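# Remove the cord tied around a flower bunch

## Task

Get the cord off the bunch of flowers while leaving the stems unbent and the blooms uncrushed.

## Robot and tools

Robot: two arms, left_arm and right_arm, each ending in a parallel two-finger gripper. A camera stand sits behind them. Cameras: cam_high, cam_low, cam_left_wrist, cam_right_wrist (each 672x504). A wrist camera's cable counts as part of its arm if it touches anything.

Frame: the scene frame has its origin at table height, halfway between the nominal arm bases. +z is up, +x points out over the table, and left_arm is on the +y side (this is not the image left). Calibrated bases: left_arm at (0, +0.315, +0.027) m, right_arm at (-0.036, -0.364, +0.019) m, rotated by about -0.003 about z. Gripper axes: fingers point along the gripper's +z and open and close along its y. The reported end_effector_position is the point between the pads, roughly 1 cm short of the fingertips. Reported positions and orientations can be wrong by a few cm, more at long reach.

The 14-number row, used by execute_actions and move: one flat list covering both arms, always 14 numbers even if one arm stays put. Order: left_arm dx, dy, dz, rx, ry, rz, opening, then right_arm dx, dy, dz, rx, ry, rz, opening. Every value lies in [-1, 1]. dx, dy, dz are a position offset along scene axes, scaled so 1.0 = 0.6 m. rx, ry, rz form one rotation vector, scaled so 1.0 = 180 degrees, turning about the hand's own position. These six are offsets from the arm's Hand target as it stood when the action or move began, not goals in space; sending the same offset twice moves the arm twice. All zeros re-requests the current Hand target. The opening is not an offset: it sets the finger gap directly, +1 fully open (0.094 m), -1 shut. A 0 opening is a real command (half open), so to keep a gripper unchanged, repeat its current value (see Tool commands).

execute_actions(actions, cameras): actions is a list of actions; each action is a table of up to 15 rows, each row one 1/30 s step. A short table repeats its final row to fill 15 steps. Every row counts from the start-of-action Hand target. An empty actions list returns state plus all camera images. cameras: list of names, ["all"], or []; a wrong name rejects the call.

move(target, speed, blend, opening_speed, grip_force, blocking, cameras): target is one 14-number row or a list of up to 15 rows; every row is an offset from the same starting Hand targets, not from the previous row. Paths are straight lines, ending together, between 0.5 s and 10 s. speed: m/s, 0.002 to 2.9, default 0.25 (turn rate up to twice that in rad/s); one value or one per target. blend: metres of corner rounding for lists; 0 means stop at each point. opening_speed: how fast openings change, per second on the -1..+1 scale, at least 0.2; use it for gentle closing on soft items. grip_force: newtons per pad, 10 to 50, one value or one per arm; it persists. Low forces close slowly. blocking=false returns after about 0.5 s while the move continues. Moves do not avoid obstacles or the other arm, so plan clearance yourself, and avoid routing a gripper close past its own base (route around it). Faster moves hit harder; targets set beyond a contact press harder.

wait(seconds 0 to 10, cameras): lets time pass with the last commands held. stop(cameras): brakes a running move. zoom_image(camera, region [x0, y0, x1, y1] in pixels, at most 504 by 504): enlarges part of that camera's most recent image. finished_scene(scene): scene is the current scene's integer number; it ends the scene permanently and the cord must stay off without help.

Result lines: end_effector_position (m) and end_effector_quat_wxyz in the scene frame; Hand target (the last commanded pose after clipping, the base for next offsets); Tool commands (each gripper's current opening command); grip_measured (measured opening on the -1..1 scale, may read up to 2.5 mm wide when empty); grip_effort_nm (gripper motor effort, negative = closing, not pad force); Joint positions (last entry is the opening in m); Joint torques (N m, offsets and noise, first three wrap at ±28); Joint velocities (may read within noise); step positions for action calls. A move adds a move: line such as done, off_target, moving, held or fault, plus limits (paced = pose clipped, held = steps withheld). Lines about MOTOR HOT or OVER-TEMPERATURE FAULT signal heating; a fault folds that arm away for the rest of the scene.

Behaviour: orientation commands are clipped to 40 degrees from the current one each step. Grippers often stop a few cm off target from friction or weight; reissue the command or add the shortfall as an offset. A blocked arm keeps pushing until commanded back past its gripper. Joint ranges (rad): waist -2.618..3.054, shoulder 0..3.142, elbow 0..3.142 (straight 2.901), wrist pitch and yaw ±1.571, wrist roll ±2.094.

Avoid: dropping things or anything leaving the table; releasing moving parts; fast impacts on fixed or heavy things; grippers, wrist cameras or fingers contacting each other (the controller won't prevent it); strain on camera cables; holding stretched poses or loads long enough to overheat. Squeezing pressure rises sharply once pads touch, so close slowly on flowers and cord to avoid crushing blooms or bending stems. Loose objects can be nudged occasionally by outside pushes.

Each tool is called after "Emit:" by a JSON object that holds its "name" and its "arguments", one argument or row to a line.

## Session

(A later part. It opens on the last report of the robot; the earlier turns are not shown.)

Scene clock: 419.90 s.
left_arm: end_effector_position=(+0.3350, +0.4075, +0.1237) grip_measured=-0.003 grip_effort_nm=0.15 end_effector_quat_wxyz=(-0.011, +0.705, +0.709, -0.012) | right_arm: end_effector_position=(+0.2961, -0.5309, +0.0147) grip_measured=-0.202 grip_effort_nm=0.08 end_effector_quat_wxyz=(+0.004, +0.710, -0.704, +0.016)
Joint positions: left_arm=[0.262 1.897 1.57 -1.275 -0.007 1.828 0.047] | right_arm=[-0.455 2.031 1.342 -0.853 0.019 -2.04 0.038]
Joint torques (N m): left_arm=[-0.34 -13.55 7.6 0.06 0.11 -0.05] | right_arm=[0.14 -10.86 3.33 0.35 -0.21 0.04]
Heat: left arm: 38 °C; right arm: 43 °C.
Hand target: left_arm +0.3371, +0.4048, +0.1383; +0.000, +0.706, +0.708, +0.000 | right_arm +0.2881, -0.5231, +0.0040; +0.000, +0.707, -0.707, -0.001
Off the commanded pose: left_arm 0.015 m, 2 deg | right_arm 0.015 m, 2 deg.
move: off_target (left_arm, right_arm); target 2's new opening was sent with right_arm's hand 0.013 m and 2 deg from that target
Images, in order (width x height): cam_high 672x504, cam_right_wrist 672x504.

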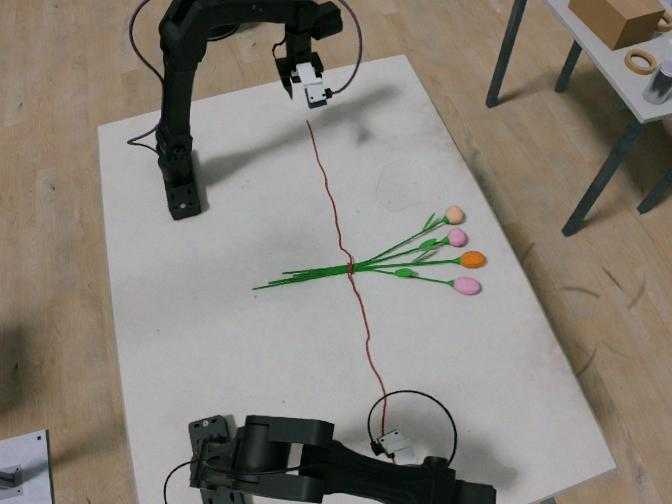

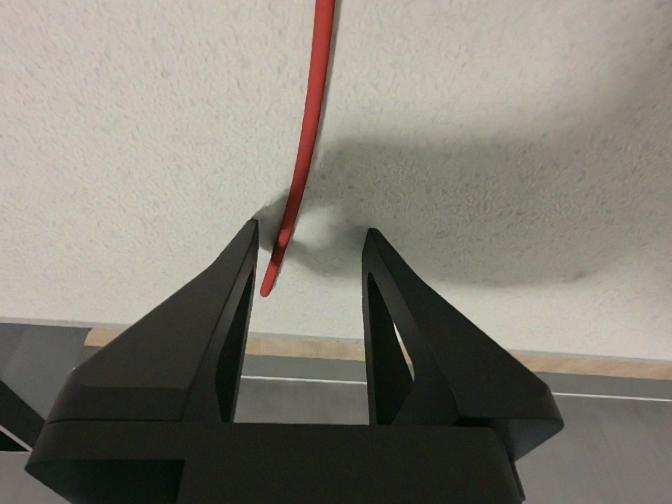

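Emit:
{"name": "move", "arguments": {
  "target": [-0.045, -0.625, 0.0, 0, 0, 0.0, 0.0, 0.0, 0.0, 0.1, 0, 0, 0.0, -0.2],
  "speed": 0.2,
  "cameras": ["cam_high", "cam_left_wrist"]
}}

Scene clock: 427.73 s.
left_arm: end_effector_position=(+0.3076, +0.0318, +0.1451) grip_measured=-0.003 grip_effort_nm=0.15 end_effector_quat_wxyz=(+0.008, +0.709, +0.705, +0.004) | right_arm: end_effector_position=(+0.2818, -0.5232, +0.0466) grip_measured=-0.201 grip_effort_nm=0.07 end_effector_quat_wxyz=(+0.013, +0.710, -0.704, -0.015)
Joint positions: left_arm=[-0.751 2.146 2.018 -1.425 -0.008 0.827 0.047] | right_arm=[-0.455 1.986 1.411 -1.033 0.016 -2.039 0.038]
Joint torques (N m): left_arm=[0.36 -10.3 7.83 0.29 0.09 -0.1] | right_arm=[0.09 -14.09 8.8 -0.15 -0.16 0.05]
Heat: left arm: 38 °C; right arm: 42 °C.
Hand target: left_arm +0.3102, +0.0298, +0.1384; +0.000, +0.706, +0.708, +0.000 | right_arm +0.2881, -0.5231, +0.0640; +0.000, +0.707, -0.707, -0.001
Off the commanded pose: left_arm 0.008 m, 1 deg | right_arm 0.019 m, 2 deg.
move: off_target (right_arm)
Images, in order (width x height): cam_high 672x504, cam_left_wrist 672x504.

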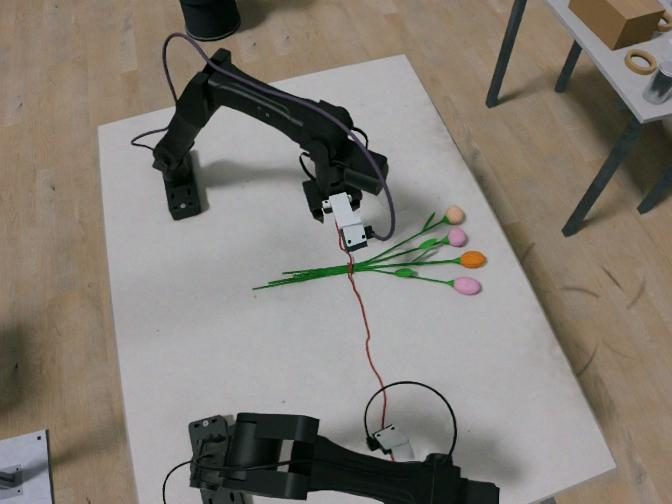

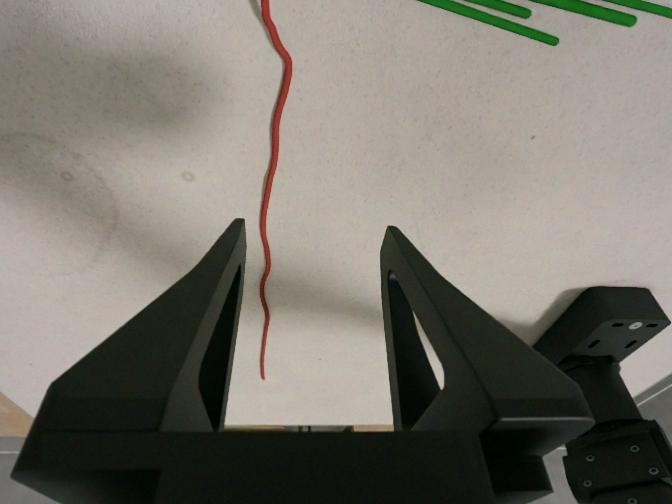

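Emit:
{"name": "move", "arguments": {
  "target": [0.0, -0.15, -0.03, 0, 0, 0.0, 0.0, 0.0, 0.1, 0.0, 0, 0, 0.0, -0.2],
  "speed": 0.2,
  "cameras": ["cam_high", "cam_left_wrist", "cam_low", "cam_right_wrist"]
}}

Scene clock: 433.63 s.
left_arm: end_effector_position=(+0.3085, -0.0593, +0.1294) grip_measured=-0.003 grip_effort_nm=0.15 end_effector_quat_wxyz=(+0.027, +0.709, +0.704, +0.001) | right_arm: end_effector_position=(+0.2919, -0.4659, +0.0574) grip_measured=-0.201 grip_effort_nm=0.07 end_effector_quat_wxyz=(+0.008, +0.711, -0.703, -0.004)
Joint positions: left_arm=[-0.887 2.498 2.561 -1.579 -0.008 0.692 0.047] | right_arm=[-0.294 1.908 1.348 -1.025 0.011 -1.882 0.038]
Joint torques (N m): left_arm=[0.38 -12.93 7.68 0.36 0.09 -0.07] | right_arm=[-0.23 -13.52 4.75 0.09 -0.16 0.06]
Heat: left arm: 38 °C; right arm: 42 °C.
Hand target: left_arm +0.3102, -0.0602, +0.1205; +0.000, +0.706, +0.708, -0.001 | right_arm +0.2881, -0.4630, +0.0640; +0.000, +0.707, -0.707, -0.001
Off the commanded pose: left_arm 0.009 m, 3 deg | right_arm 0.008 m, 1 deg.
joint sent to its limit (left arm) — joint 4 (wrist pitch), lower limit. The joint targets still meet the commanded pose.
move: off_target (left_arm)

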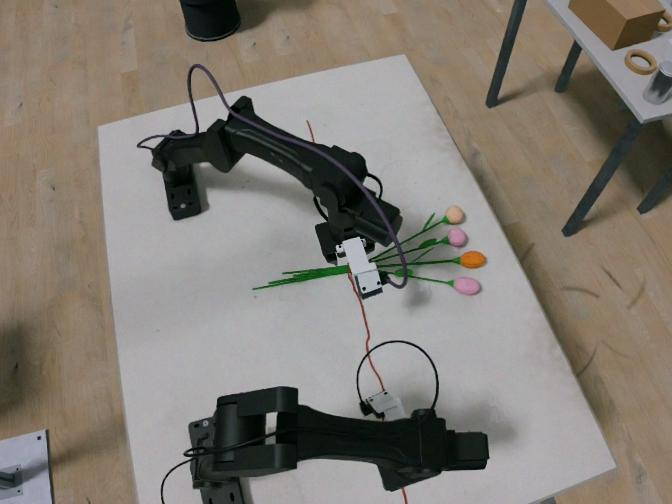

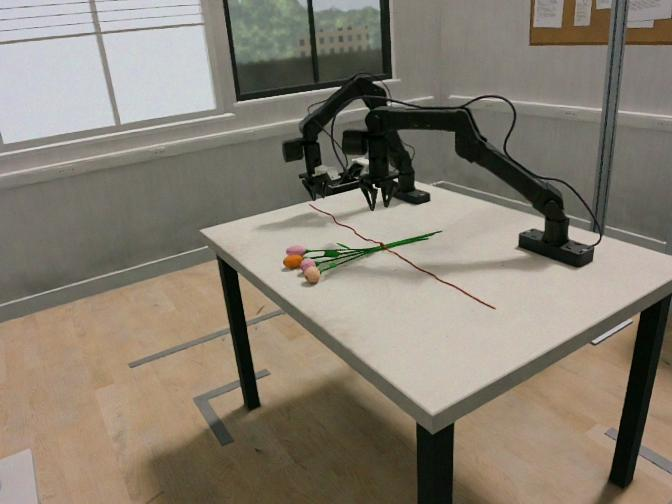

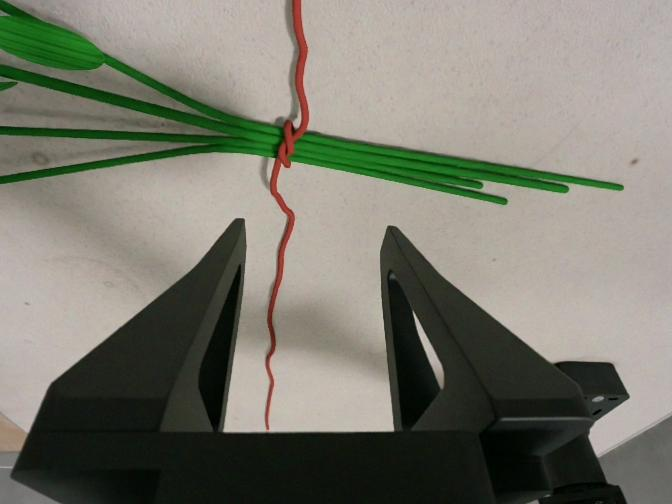

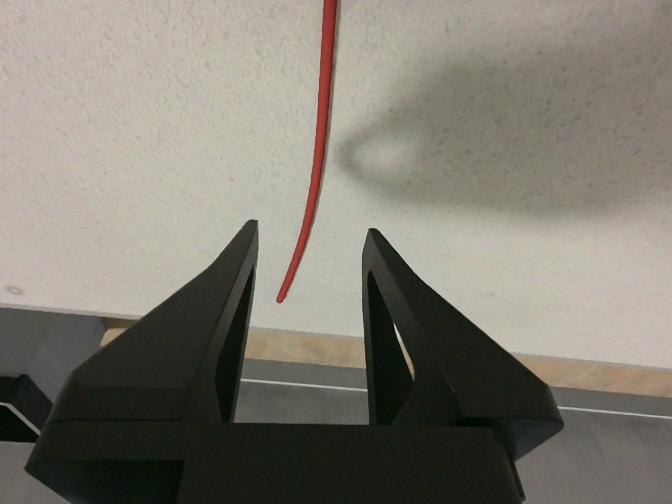

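Emit:
{"name": "zoom_image", "arguments": {
  "camera": "cam_left_wrist",
  "region": [200, 60, 400, 240]
}}

Scaled by 2.520 from the camera's 672x504 image, which has a finer 960x720 frame.

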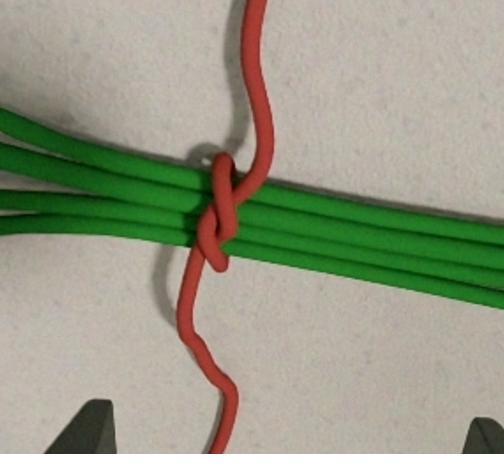

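Emit:
{"name": "move", "arguments": {
  "target": [
    [0.005, -0.05, -0.1, 0, 0, 0.0, 0.0, 0.0, 0.0, 0.0, 0, 0, 0.0, -0.2],
    [0.005, -0.05, -0.165, 0, 0, 0.0, 0.0, 0.0, 0.0, 0.0, 0, 0, 0.0, -0.2]
  ],
  "speed": 0.1,
  "blend": [0.02, 0],
  "cameras": ["cam_high", "cam_left_wrist"]
}}

Scene clock: 449.93 s.
left_arm: end_effector_position=(+0.3163, -0.0883, +0.0298) grip_measured=-0.003 grip_effort_nm=0.15 end_effector_quat_wxyz=(+0.005, +0.706, +0.708, +0.003) | right_arm: end_effector_position=(+0.2919, -0.4659, +0.0574) grip_measured=-0.201 grip_effort_nm=0.07 end_effector_quat_wxyz=(+0.008, +0.711, -0.703, -0.004)
Joint positions: left_arm=[-0.911 2.708 2.561 -1.415 -0.008 0.658 0.047] | right_arm=[-0.294 1.908 1.348 -1.025 0.011 -1.881 0.038]
Joint torques (N m): left_arm=[-0.31 -16.17 5.34 0.45 0.08 -0.06] | right_arm=[-0.03 -13.64 4.72 0.09 -0.16 0.04]
Heat: left arm: 38 °C; right arm: 44 °C.
Hand target: left_arm +0.3132, -0.0902, +0.0215; +0.000, +0.706, +0.708, -0.001 | right_arm +0.2881, -0.4630, +0.0640; +0.000, +0.707, -0.707, -0.001
Off the commanded pose: left_arm 0.009 m, 1 deg | right_arm 0.008 m, 1 deg.
move: done; blend cut to 0.0195 m at target 1
Images, in order (width x height): cam_high 672x504, cam_left_wrist 672x504.

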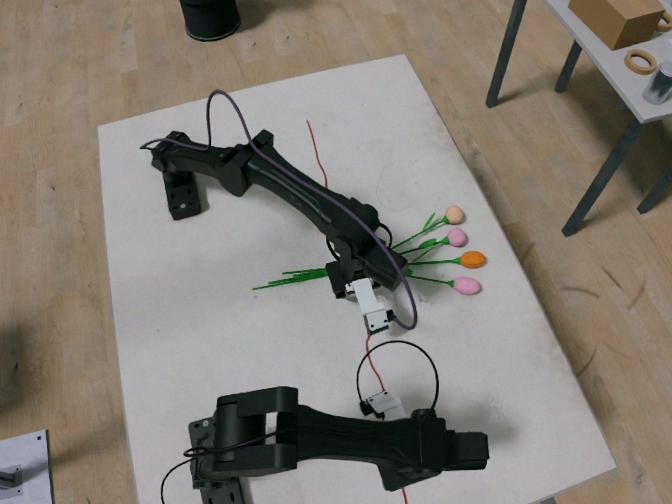

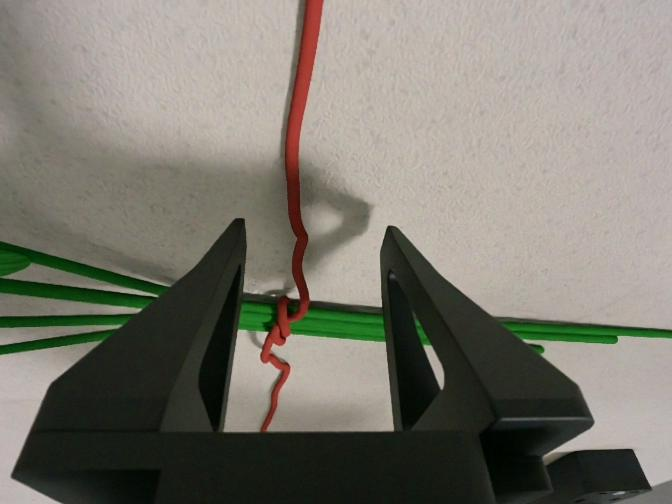

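Emit:
{"name": "move", "arguments": {
  "target": [
    [0.0, 0.0, -0.025, 0, 0, 0.0, 0.0, 0.0, 0.0, 0.0, 0, 0, 0.0, -0.2],
    [0.0, 0.05, -0.03, 0, 0, 0.0, 0.0, 0.0, 0.0, 0.0, 0, 0, 0.0, -0.2]
  ],
  "speed": 0.04,
  "cameras": ["cam_high", "cam_left_wrist"]
}}

Scene clock: 456.03 s.
left_arm: end_effector_position=(+0.3139, -0.0735, +0.0175) grip_measured=-0.003 grip_effort_nm=0.15 end_effector_quat_wxyz=(+0.021, +0.706, +0.708, -0.010) | right_arm: end_effector_position=(+0.2919, -0.4659, +0.0574) grip_measured=-0.201 grip_effort_nm=0.07 end_effector_quat_wxyz=(+0.008, +0.711, -0.703, -0.004)
Joint positions: left_arm=[-0.888 2.545 2.199 -1.182 0.015 0.68 0.047] | right_arm=[-0.294 1.908 1.348 -1.025 0.011 -1.881 0.038]
Joint torques (N m): left_arm=[0.84 -15.53 3.7 0.42 -0.12 0.13] | right_arm=[-0.17 -13.63 4.89 0.01 -0.11 0.07]
Heat: left arm: 39 °C; right arm: 44 °C.
Hand target: left_arm +0.3132, -0.0602, +0.0034; +0.000, +0.706, +0.708, +0.000 | right_arm +0.2881, -0.4630, +0.0640; +0.000, +0.707, -0.707, -0.001
Off the commanded pose: left_arm 0.019 m, 3 deg | right_arm 0.008 m, 1 deg.
move: off_target (left_arm)
Images, in order (width x height): cam_high 672x504, cam_left_wrist 672x504.

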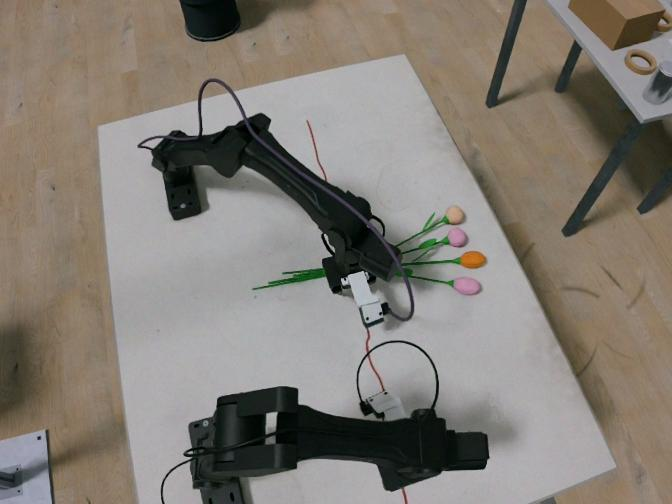

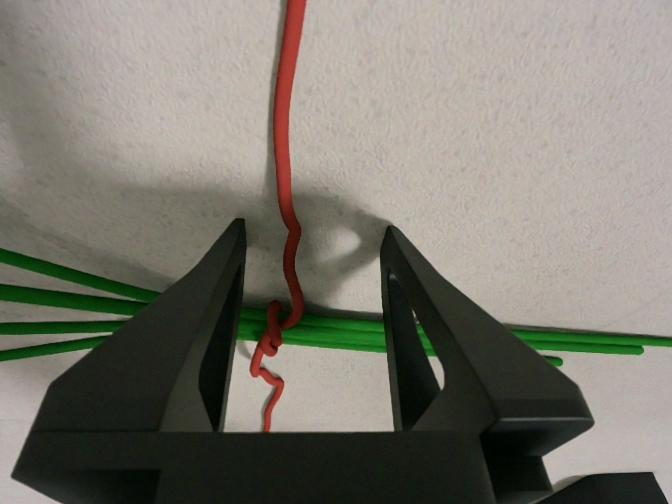

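Emit:
{"name": "move", "arguments": {
  "target": [0.0, 0.03, 0.008, 0, 0, 0.0, 0.0, 0.0, 0.0, 0.0, 0, 0, 0.0, -0.2],
  "speed": 0.03,
  "cameras": ["cam_left_wrist", "cam_low"]
}}

Scene clock: 461.27 s.
left_arm: end_effector_position=(+0.3145, -0.0559, +0.0173) grip_measured=-0.003 grip_effort_nm=0.15 end_effector_quat_wxyz=(+0.019, +0.707, +0.707, -0.010) | right_arm: end_effector_position=(+0.2919, -0.4659, +0.0574) grip_measured=-0.201 grip_effort_nm=0.07 end_effector_quat_wxyz=(+0.008, +0.711, -0.703, -0.004)
Joint positions: left_arm=[-0.863 2.478 2.075 -1.128 0.017 0.706 0.047] | right_arm=[-0.294 1.908 1.348 -1.025 0.011 -1.881 0.038]
Joint torques (N m): left_arm=[0.88 -15.69 3.85 0.34 -0.11 0.1] | right_arm=[-0.08 -13.6 4.93 0.02 -0.11 0.06]
Heat: left arm: 39 °C; right arm: 45 °C.
Hand target: left_arm +0.3132, -0.0422, +0.0082; +0.000, +0.706, +0.708, +0.000 | right_arm +0.2881, -0.4630, +0.0640; +0.000, +0.707, -0.707, -0.001
Off the commanded pose: left_arm 0.017 m, 2 deg | right_arm 0.008 m, 1 deg.
move: off_target (left_arm)
Images, in order (width x height): cam_low 672x504, cam_left_wrist 672x504.

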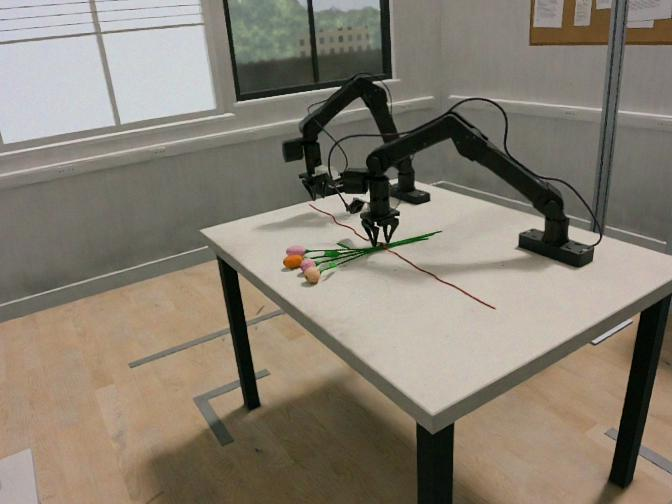

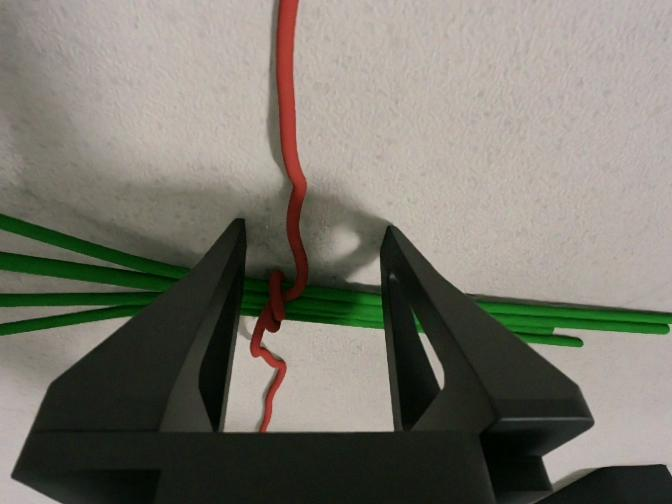

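Emit:
{"name": "move", "arguments": {
  "target": [0.0, 0.0, 0.0, 0, 0, 0.0, 0.0, 0.06, 0.225, 0.0, 0, 0, 0.0, 0.3],
  "speed": 0.12,
  "cameras": ["cam_high", "cam_right_wrist"]
}}

Scene clock: 473.47 s.
left_arm: end_effector_position=(+0.3145, -0.0559, +0.0173) grip_measured=-0.003 grip_effort_nm=0.15 end_effector_quat_wxyz=(+0.019, +0.707, +0.707, -0.010) | right_arm: end_effector_position=(+0.3222, -0.3294, +0.0676) grip_measured=+0.299 grip_effort_nm=0.07 end_effector_quat_wxyz=(-0.004, +0.712, -0.702, +0.010)
Joint positions: left_arm=[-0.863 2.478 2.075 -1.128 0.017 0.706 0.047] | right_arm=[0.103 1.925 1.414 -1.04 0.01 -1.486 0.061]
Joint torques (N m): left_arm=[0.92 -15.76 3.78 0.33 -0.15 0.08] | right_arm=[-0.16 -8.53 9.22 0.03 -0.11 0.05]
Heat: left arm: 41 °C; right arm: 45 °C.
Hand target: left_arm +0.3132, -0.0422, +0.0082; +0.000, +0.706, +0.708, +0.000 | right_arm +0.3241, -0.3281, +0.0640; +0.000, +0.707, -0.707, -0.001
Off the commanded pose: left_arm 0.017 m, 2 deg | right_arm 0.004 m, 2 deg.
move: off_target (left_arm)
Images, in order (width x height): cam_high 672x504, cam_right_wrist 672x504.

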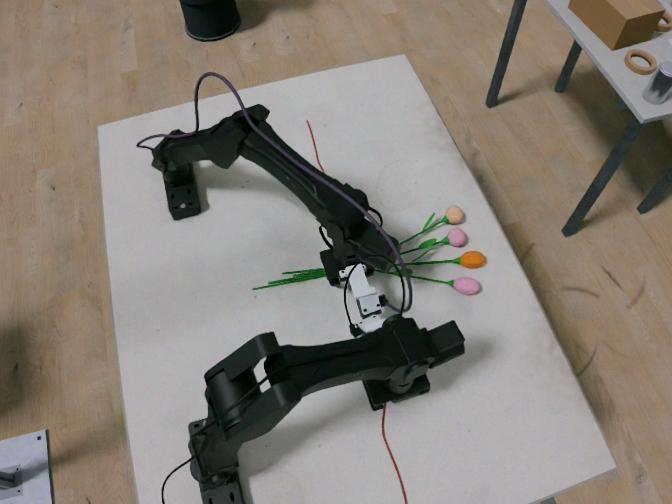

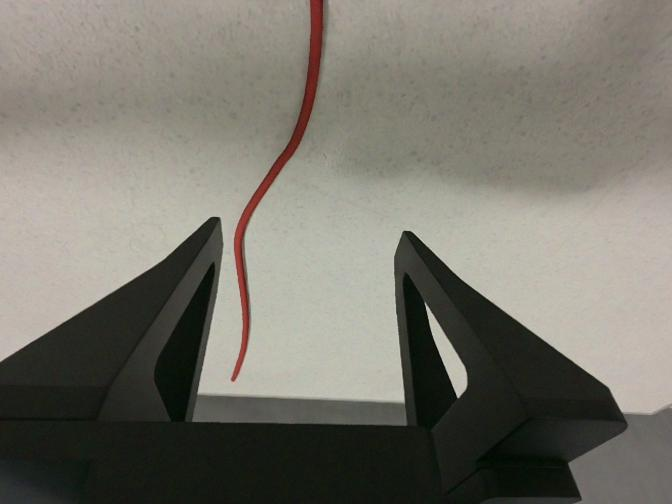

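Emit:
{"name": "move", "arguments": {
  "target": [
    [0.0, 0.0, 0.0, 0, 0, 0.0, 0.0, -0.005, 0.0, -0.085, 0, 0, 0.0, 0.3],
    [0.0, 0.0, 0.0, 0, 0, 0.0, 0.0, -0.005, 0.0, -0.105, 0, 0, 0.0, 0.3]
  ],
  "speed": [0.08, 0.03],
  "blend": [0.005, 0],
  "cameras": ["cam_right_wrist"]
}}

Scene clock: 479.27 s.
left_arm: end_effector_position=(+0.3145, -0.0559, +0.0173) grip_measured=-0.003 grip_effort_nm=0.15 end_effector_quat_wxyz=(+0.019, +0.707, +0.707, -0.010) | right_arm: end_effector_position=(+0.3308, -0.3285, +0.0160) grip_measured=+0.299 grip_effort_nm=0.07 end_effector_quat_wxyz=(-0.014, +0.711, -0.703, +0.018)
Joint positions: left_arm=[-0.863 2.478 2.075 -1.128 0.017 0.706 0.047] | right_arm=[0.103 2.004 1.306 -0.829 0.01 -1.484 0.061]
Joint torques (N m): left_arm=[0.95 -15.8 3.82 0.34 -0.13 0.1] | right_arm=[-0.08 -8.83 4.7 0.26 -0.12 0.06]
Heat: left arm: 41 °C; right arm: 44 °C.
Hand target: left_arm +0.3132, -0.0422, +0.0082; +0.000, +0.706, +0.708, +0.000 | right_arm +0.3211, -0.3281, +0.0010; +0.000, +0.707, -0.707, -0.001
Off the commanded pose: left_arm 0.017 m, 2 deg | right_arm 0.018 m, 3 deg.
move: off_target (left_arm, right_arm)
Images, in order (width x height): cam_right_wrist 672x504.

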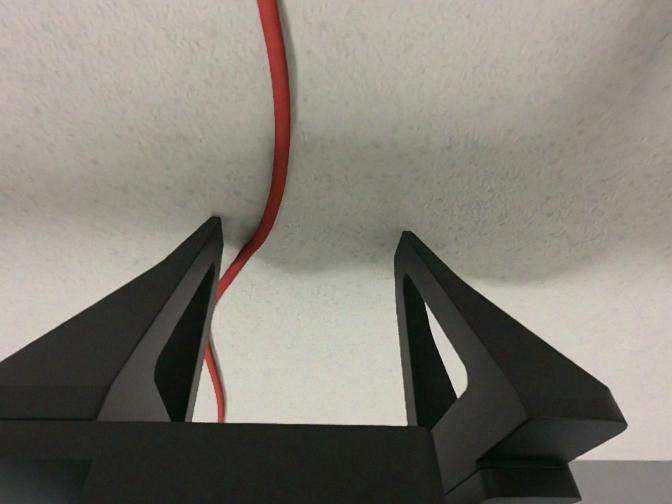

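Emit:
{"name": "move", "arguments": {
  "target": [0.0, 0.0, 0.0, 0, 0, 0.0, 0.0, -0.004, 0.0, 0.003, 0, 0, 0.0, -1.0],
  "speed": 0.03,
  "opening_speed": 0.8,
  "cameras": ["cam_right_wrist", "cam_left_wrist"]
}}

Scene clock: 484.13 s.
left_arm: end_effector_position=(+0.3145, -0.0559, +0.0173) grip_measured=-0.003 grip_effort_nm=0.15 end_effector_quat_wxyz=(+0.019, +0.707, +0.707, -0.010) | right_arm: end_effector_position=(+0.3295, -0.3287, +0.0149) grip_measured=-0.947 grip_effort_nm=-0.98 end_effector_quat_wxyz=(-0.013, +0.711, -0.703, +0.017)
Joint positions: left_arm=[-0.863 2.478 2.075 -1.128 0.017 0.706 0.047] | right_arm=[0.103 2.004 1.302 -0.827 0.01 -1.483 0.002]
Joint torques (N m): left_arm=[0.91 -15.86 3.82 0.32 -0.13 0.11] | right_arm=[0.14 -9.58 4.37 0.21 -0.08 0.07]
Heat: left arm: 42 °C; right arm: 43 °C.
Hand target: left_arm +0.3132, -0.0422, +0.0082; +0.000, +0.706, +0.708, +0.000 | right_arm +0.3188, -0.3281, +0.0028; +0.000, +0.707, -0.707, -0.001
Off the commanded pose: left_arm 0.017 m, 2 deg | right_arm 0.016 m, 3 deg.
move: off_target (left_arm, right_arm)
Images, in order (width x height): cam_left_wrist 672x504, cam_right_wrist 672x504.

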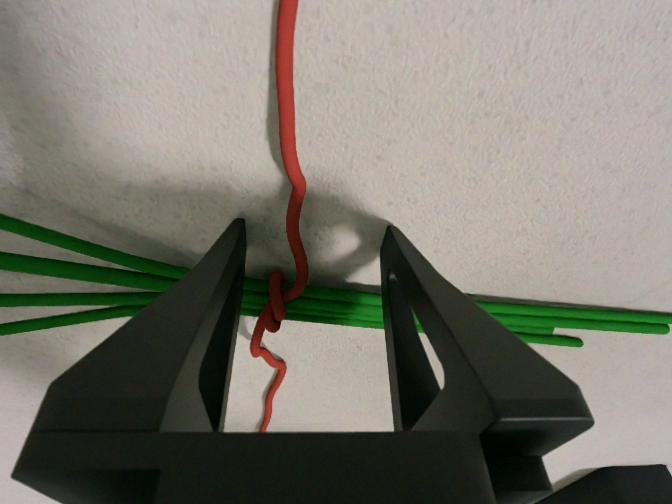

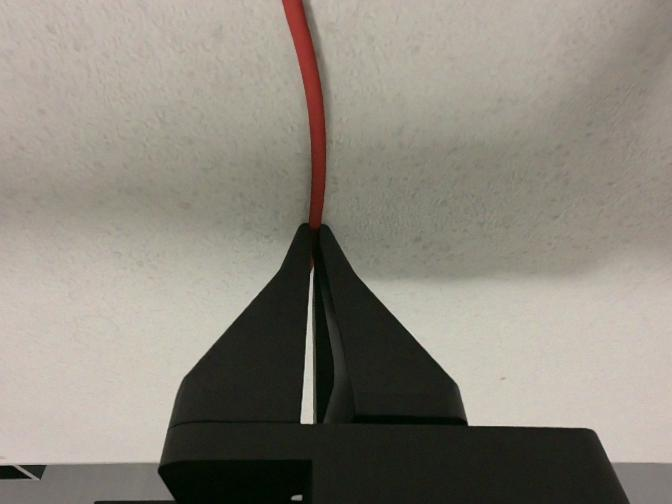

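Emit:
{"name": "move", "arguments": {
  "target": [0.0, 0.0, 0.0, 0, 0, 0.0, 0.0, 0.0, -0.1, 0.05, 0, 0, 0.0, -1.0],
  "speed": 0.06,
  "cameras": ["cam_high", "cam_left_wrist", "cam_low"]
}}

Scene clock: 487.83 s.
left_arm: end_effector_position=(+0.3158, -0.0614, +0.0176) grip_measured=-0.003 grip_effort_nm=0.15 end_effector_quat_wxyz=(+0.029, +0.710, +0.703, -0.018) | right_arm: end_effector_position=(+0.3128, -0.3709, +0.0164) grip_measured=-0.949 grip_effort_nm=-1.03 end_effector_quat_wxyz=(-0.008, +0.709, -0.705, -0.030)
Joint positions: left_arm=[-0.863 2.478 2.075 -1.108 0.032 0.716 0.047] | right_arm=[-0.045 2.004 1.308 -0.909 -0.052 -1.628 0.002]
Joint torques (N m): left_arm=[0.9 -15.86 4.04 0.16 -0.3 -0.04] | right_arm=[-1.89 -13.97 8.43 -0.17 0.39 -0.13]
Heat: left arm: 42 °C; right arm: 43 °C.
Hand target: left_arm +0.3132, -0.0422, +0.0082; +0.000, +0.706, +0.708, +0.000 | right_arm +0.3187, -0.3881, +0.0328; +0.000, +0.707, -0.707, -0.001
Off the commanded pose: left_arm 0.022 m, 4 deg | right_arm 0.024 m, 4 deg.
move: off_target (left_arm, right_arm)
Images, in order (width x height): cam_high 672x504, cam_low 672x504, cam_left_wrist 672x504.

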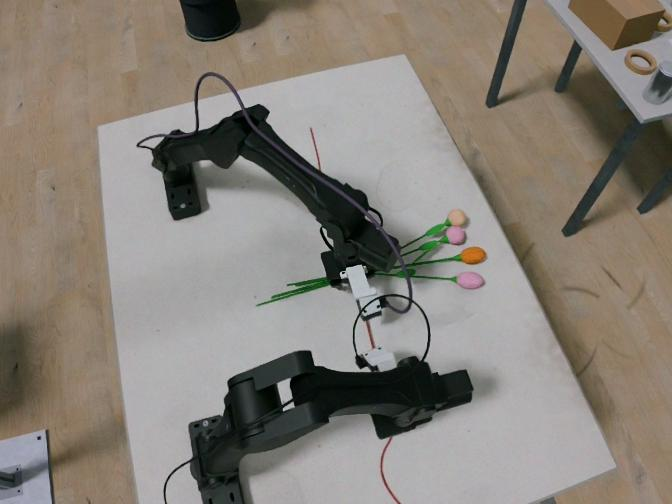

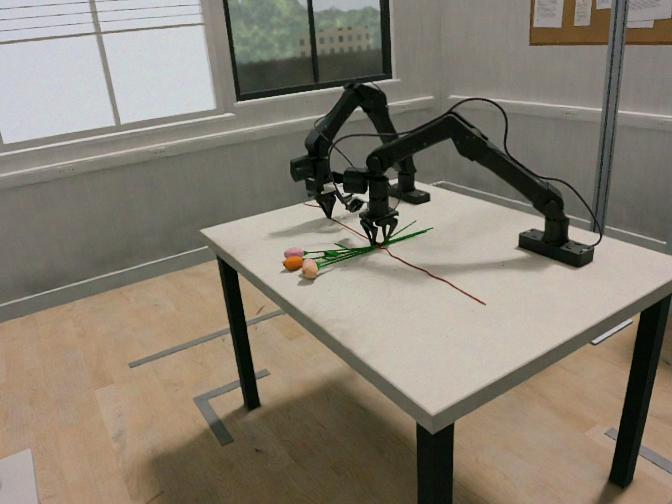

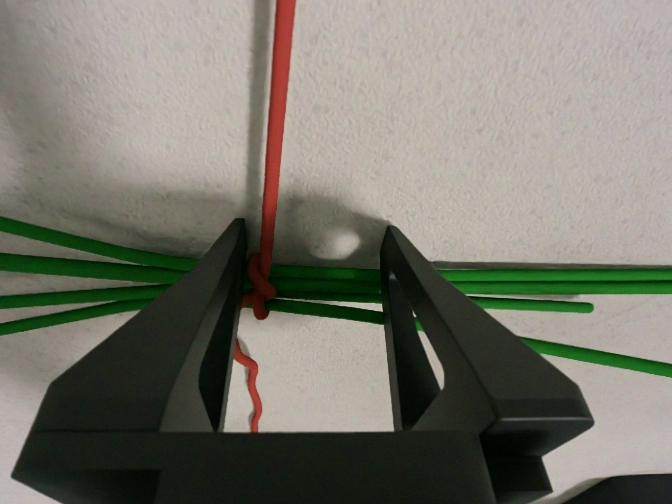

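Emit:
{"name": "zoom_image", "arguments": {
  "camera": "cam_left_wrist",
  "region": [180, 180, 400, 380]
}}

Emit:
{"name": "zoom_image", "arguments": {
  "camera": "cam_high",
  "region": [240, 180, 500, 380]
}}

Scaled by 2.291 from the camera's 672x504 image, which has a finer 960x720 frame.

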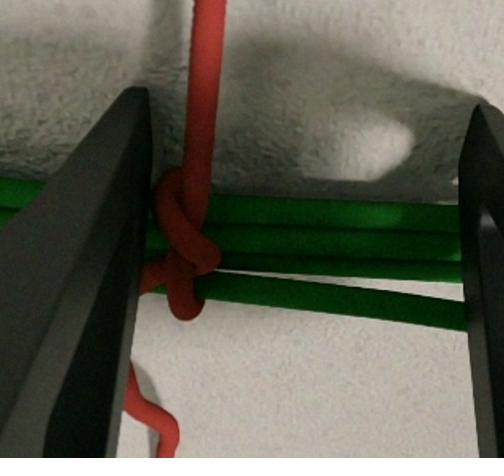

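Scaled by 1.938 from the camera's 672x504 image, which has a finer 960x720 frame.

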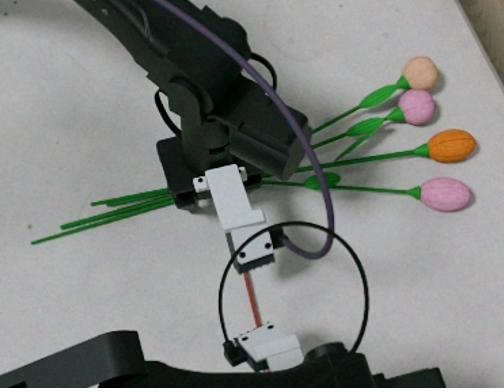

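Emit:
{"name": "move", "arguments": {
  "target": [
    [0.0, 0.0, 0.0, 0, 0, 0.0, 0.0, 0.0, 0.05, 0.0, 0, 0, 0.0, -1.0],
    [0.0, -0.05, 0.01, 0, 0, 0.0, 0.0, 0.0, 0.05, 0.0, 0, 0, 0.0, -1.0],
    [0.025, -0.05, 0.01, 0, 0, 0.0, 0.2, 0.0, 0.05, 0.0, 0, 0, 0.0, -1.0]
  ],
  "speed": 0.04,
  "cameras": ["cam_high", "cam_left_wrist", "cam_low"]
}}

Scene clock: 499.20 s.
left_arm: end_effector_position=(+0.3272, -0.0732, +0.0277) grip_measured=+0.197 grip_effort_nm=0.15 end_effector_quat_wxyz=(+0.012, +0.705, +0.709, -0.003) | right_arm: end_effector_position=(+0.3116, -0.3593, +0.0162) grip_measured=-0.949 grip_effort_nm=-1.03 end_effector_quat_wxyz=(+0.014, +0.709, -0.705, -0.014)
Joint positions: left_arm=[-0.871 2.628 2.399 -1.317 0.004 0.693 0.056] | right_arm=[0.015 2.004 1.308 -0.914 0 -1.567 0.002]
Joint torques (N m): left_arm=[0.28 -13.2 8.01 0.3 0 0.06] | right_arm=[0.12 -14.12 8.1 -0.15 -0.02 0.02]
Heat: left arm: 42 °C; right arm: 44 °C.
Hand target: left_arm +0.3283, -0.0721, +0.0142; +0.000, +0.706, +0.708, +0.000 | right_arm +0.3187, -0.3581, +0.0328; +0.000, +0.707, -0.707, -0.001
Off the commanded pose: left_arm 0.014 m, 1 deg | right_arm 0.018 m, 2 deg.
move: off_target (left_arm, right_arm); target 3's new opening was sent with left_arm's hand 0.014 m and 1 deg from that target
Images, in order (width x height): cam_high 672x504, cam_low 672x504, cam_left_wrist 672x504.

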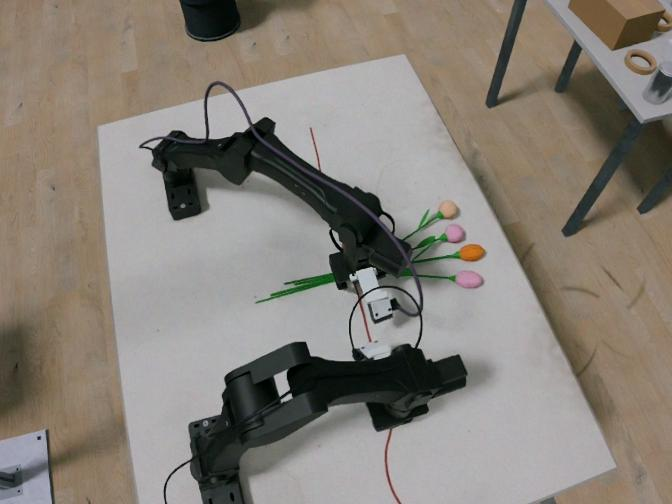

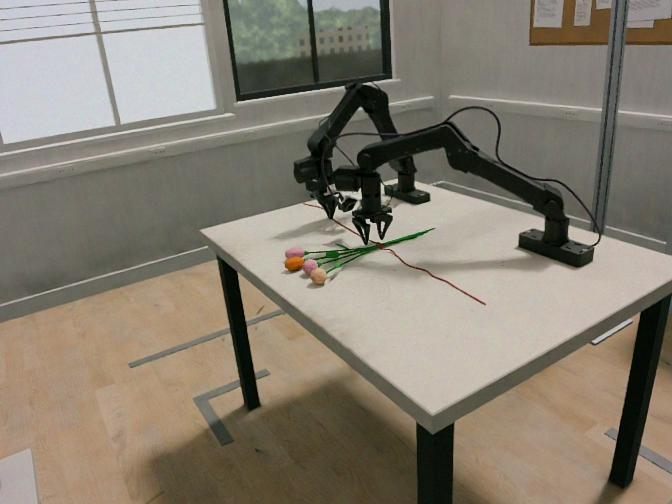

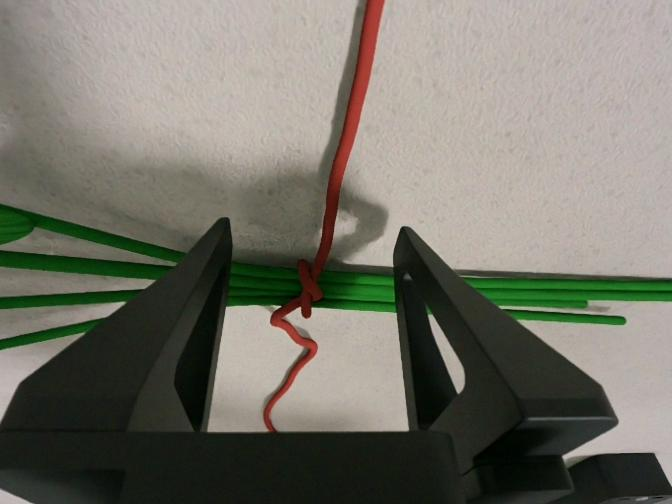

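Emit:
{"name": "move", "arguments": {
  "target": [
    [0.0, 0.0, -0.02, 0, 0, 0.0, 0.2, 0.0, 0.0, 0.0, 0, 0, 0.0, -1.0],
    [0.0, 0.04, -0.02, 0, 0, 0.0, 0.2, 0.0, 0.0, 0.0, 0, 0, 0.0, -1.0]
  ],
  "speed": 0.04,
  "cameras": ["cam_left_wrist"]
}}

Scene clock: 511.50 s.
left_arm: end_effector_position=(+0.3300, -0.0629, +0.0174) grip_measured=+0.197 grip_effort_nm=0.15 end_effector_quat_wxyz=(+0.024, +0.706, +0.708, -0.011) | right_arm: end_effector_position=(+0.3116, -0.3593, +0.0162) grip_measured=-0.949 grip_effort_nm=-1.03 end_effector_quat_wxyz=(+0.014, +0.709, -0.705, -0.014)
Joint positions: left_arm=[-0.848 2.549 2.206 -1.179 0.02 0.719 0.056] | right_arm=[0.015 2.004 1.308 -0.914 0 -1.567 0.002]
Joint torques (N m): left_arm=[0.84 -15.32 3.54 0.37 -0.13 0.13] | right_arm=[0.16 -14.22 8.08 -0.11 -0.07 -0.01]
Heat: left arm: 41 °C; right arm: 46 °C.
Hand target: left_arm +0.3282, -0.0481, +0.0021; +0.000, +0.706, +0.708, +0.000 | right_arm +0.3187, -0.3581, +0.0328; +0.000, +0.707, -0.707, -0.001
Off the commanded pose: left_arm 0.021 m, 3 deg | right_arm 0.018 m, 2 deg.
move: off_target (left_arm, right_arm)
Images, in order (width x height): cam_left_wrist 672x504.

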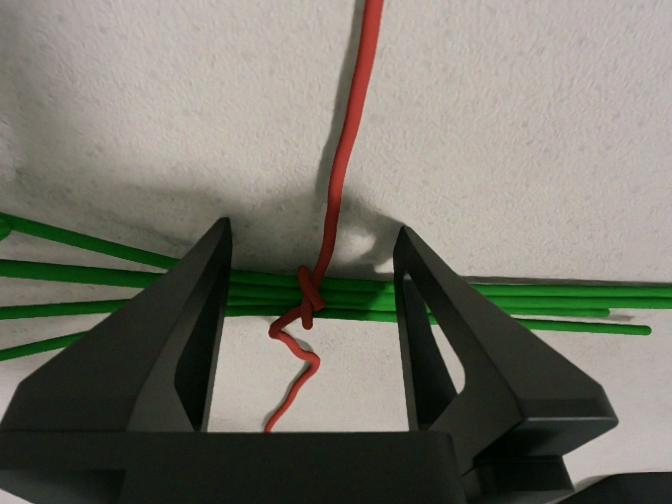

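Emit:
{"name": "move", "arguments": {
  "target": [0.0, 0.0, 0.0, 0, 0, 0.0, 0.2, 0.0, -0.05, 0.01, 0, 0, 0.0, -1.0],
  "speed": 0.04,
  "cameras": ["cam_left_wrist", "cam_high"]
}}

Emit:
{"name": "zoom_image", "arguments": {
  "camera": "cam_left_wrist",
  "region": [180, 180, 440, 420]
}}

Scene clock: 517.53 s.
left_arm: end_effector_position=(+0.3300, -0.0635, +0.0175) grip_measured=+0.197 grip_effort_nm=0.15 end_effector_quat_wxyz=(+0.025, +0.708, +0.706, -0.012) | right_arm: end_effector_position=(+0.3118, -0.3782, +0.0216) grip_measured=-0.949 grip_effort_nm=-1.03 end_effector_quat_wxyz=(+0.004, +0.707, -0.707, -0.023)
Joint positions: left_arm=[-0.848 2.549 2.206 -1.177 0.022 0.726 0.056] | right_arm=[-0.053 1.997 1.321 -0.934 -0.026 -1.629 0.002]
Joint torques (N m): left_arm=[0.85 -15.35 3.58 0.38 -0.18 0.04] | right_arm=[-1.47 -14.06 8.58 -0.15 0.26 -0.18]
Heat: left arm: 40 °C; right arm: 46 °C.
Hand target: left_arm +0.3282, -0.0481, +0.0021; +0.000, +0.706, +0.708, +0.000 | right_arm +0.3188, -0.3880, +0.0388; +0.000, +0.707, -0.707, -0.001
Off the commanded pose: left_arm 0.022 m, 3 deg | right_arm 0.021 m, 3 deg.
move: off_target (left_arm, right_arm)
Images, in order (width x height): cam_high 672x504, cam_left_wrist 672x504.

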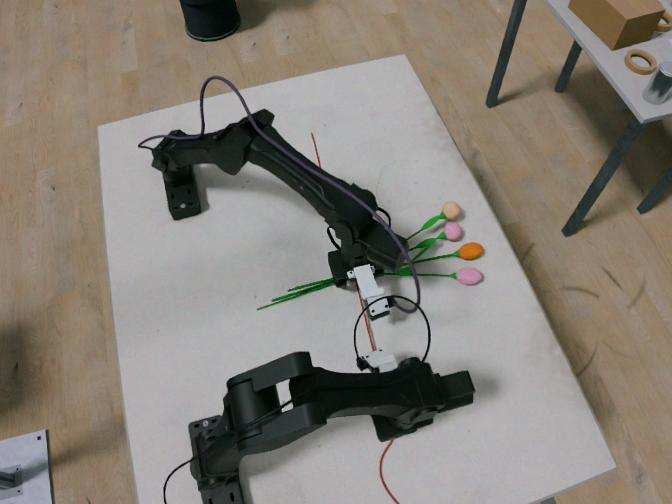

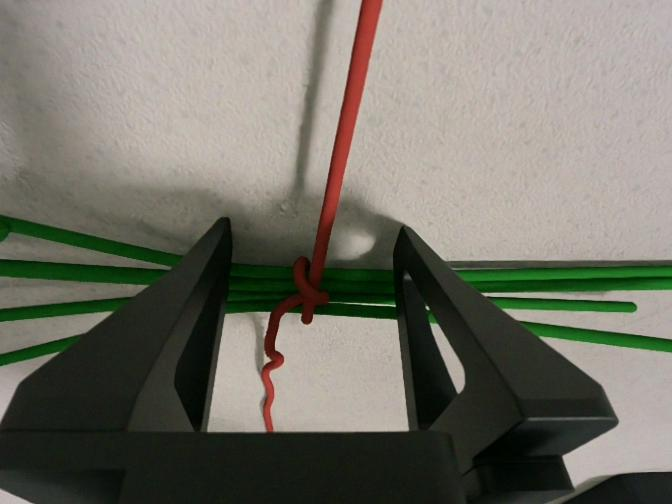

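Scaled by 1.938 from the camera's 672x504 image, which has a finer 960x720 frame.

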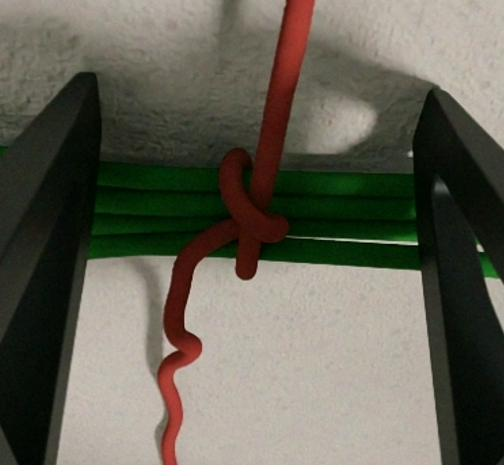

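Emit:
{"name": "move", "arguments": {
  "target": [0.0, 0.0, 0.0, 0, 0, 0.0, 0.2, 0.0, -0.033, 0.0, 0, 0, 0.0, -1.0],
  "speed": 0.04,
  "cameras": ["cam_left_wrist", "cam_high"]
}}

Emit:
{"name": "zoom_image", "arguments": {
  "camera": "cam_left_wrist",
  "region": [180, 180, 440, 420]
}}

Scene clock: 534.90 s.
left_arm: end_effector_position=(+0.3300, -0.0637, +0.0175) grip_measured=+0.197 grip_effort_nm=0.15 end_effector_quat_wxyz=(+0.025, +0.708, +0.705, -0.013) | right_arm: end_effector_position=(+0.3124, -0.3962, +0.0237) grip_measured=-0.949 grip_effort_nm=-1.03 end_effector_quat_wxyz=(-0.001, +0.707, -0.706, -0.024)
Joint positions: left_arm=[-0.848 2.549 2.206 -1.176 0.023 0.727 0.056] | right_arm=[-0.106 1.997 1.33 -0.94 -0.031 -1.684 0.002]
Joint torques (N m): left_arm=[0.8 -15.42 3.54 0.38 -0.17 0.02] | right_arm=[-1.46 -13.57 8.68 -0.15 0.24 -0.13]
Heat: left arm: 40 °C; right arm: 44 °C.
Hand target: left_arm +0.3282, -0.0481, +0.0021; +0.000, +0.706, +0.708, +0.000 | right_arm +0.3187, -0.4078, +0.0388; +0.000, +0.707, -0.707, -0.001
Off the commanded pose: left_arm 0.022 m, 3 deg | right_arm 0.020 m, 3 deg.
move: off_target (left_arm, right_arm)
Images, in order (width x height): cam_high 672x504, cam_left_wrist 672x504.

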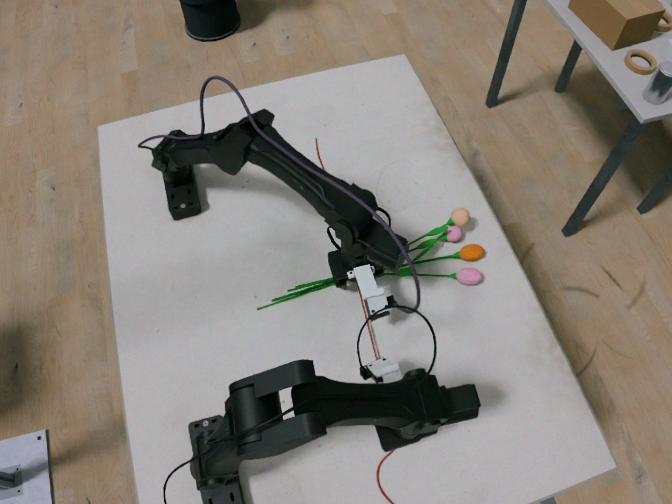

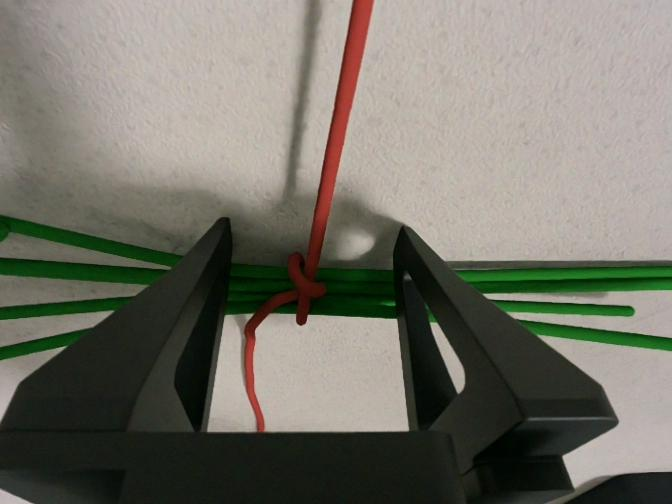

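Scaled by 1.938 from the camera's 672x504 image, which has a finer 960x720 frame.

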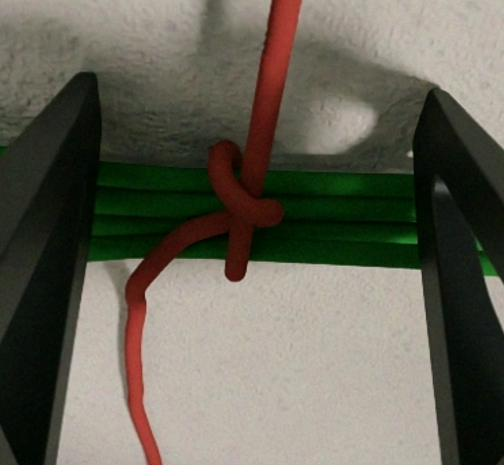

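Emit:
{"name": "move", "arguments": {
  "target": [0.0, 0.0, 0.0, 0, 0, 0.0, 0.2, -0.015, -0.1, 0.0, 0, 0, 0.0, -1.0],
  "speed": 0.05,
  "cameras": ["cam_left_wrist", "cam_high"]
}}

Emit:
{"name": "zoom_image", "arguments": {
  "camera": "cam_left_wrist",
  "region": [180, 180, 440, 420]
}}

Scene clock: 540.40 s.
left_arm: end_effector_position=(+0.3300, -0.0639, +0.0175) grip_measured=+0.197 grip_effort_nm=0.14 end_effector_quat_wxyz=(+0.025, +0.709, +0.705, -0.013) | right_arm: end_effector_position=(+0.3037, -0.4572, +0.0275) grip_measured=-0.949 grip_effort_nm=-1.03 end_effector_quat_wxyz=(-0.003, +0.706, -0.708, -0.021)
Joint positions: left_arm=[-0.848 2.549 2.206 -1.176 0.023 0.728 0.056] | right_arm=[-0.279 1.997 1.347 -0.954 -0.025 -1.853 0.002]
Joint torques (N m): left_arm=[0.7 -15.36 3.59 0.36 -0.2 0.01] | right_arm=[-0.9 -12.34 8.83 -0.08 0.17 -0.13]
Heat: left arm: 40 °C; right arm: 44 °C.
Hand target: left_arm +0.3282, -0.0481, +0.0021; +0.000, +0.706, +0.708, +0.000 | right_arm +0.3097, -0.4678, +0.0388; +0.000, +0.707, -0.707, -0.001
Off the commanded pose: left_arm 0.022 m, 3 deg | right_arm 0.017 m, 2 deg.
move: off_target (left_arm, right_arm)
Images, in order (width x height): cam_high 672x504, cam_left_wrist 672x504.

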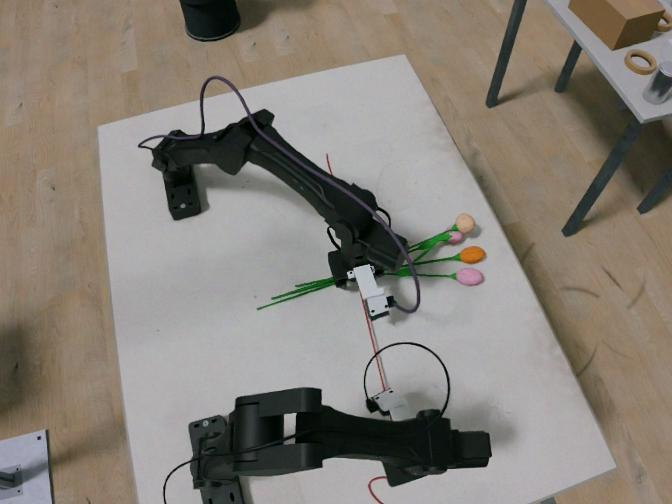

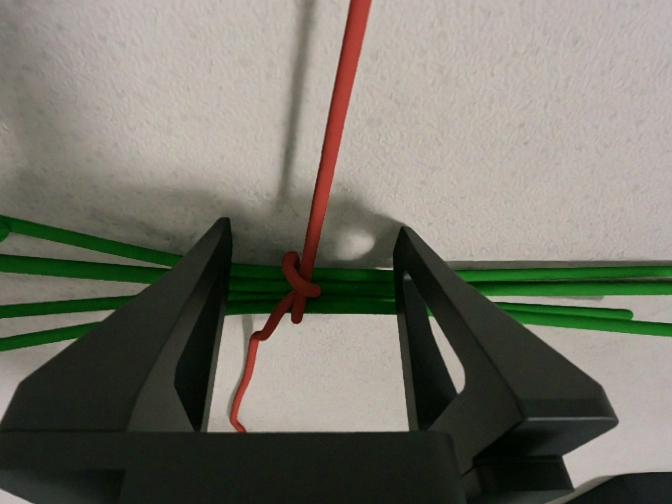

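Scaled by 1.938 from the camera's 672x504 image, which has a finer 960x720 frame.

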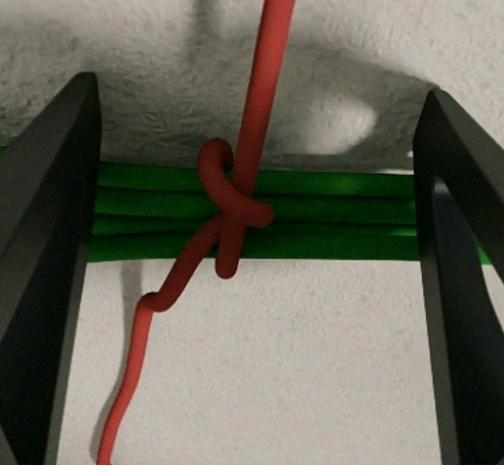

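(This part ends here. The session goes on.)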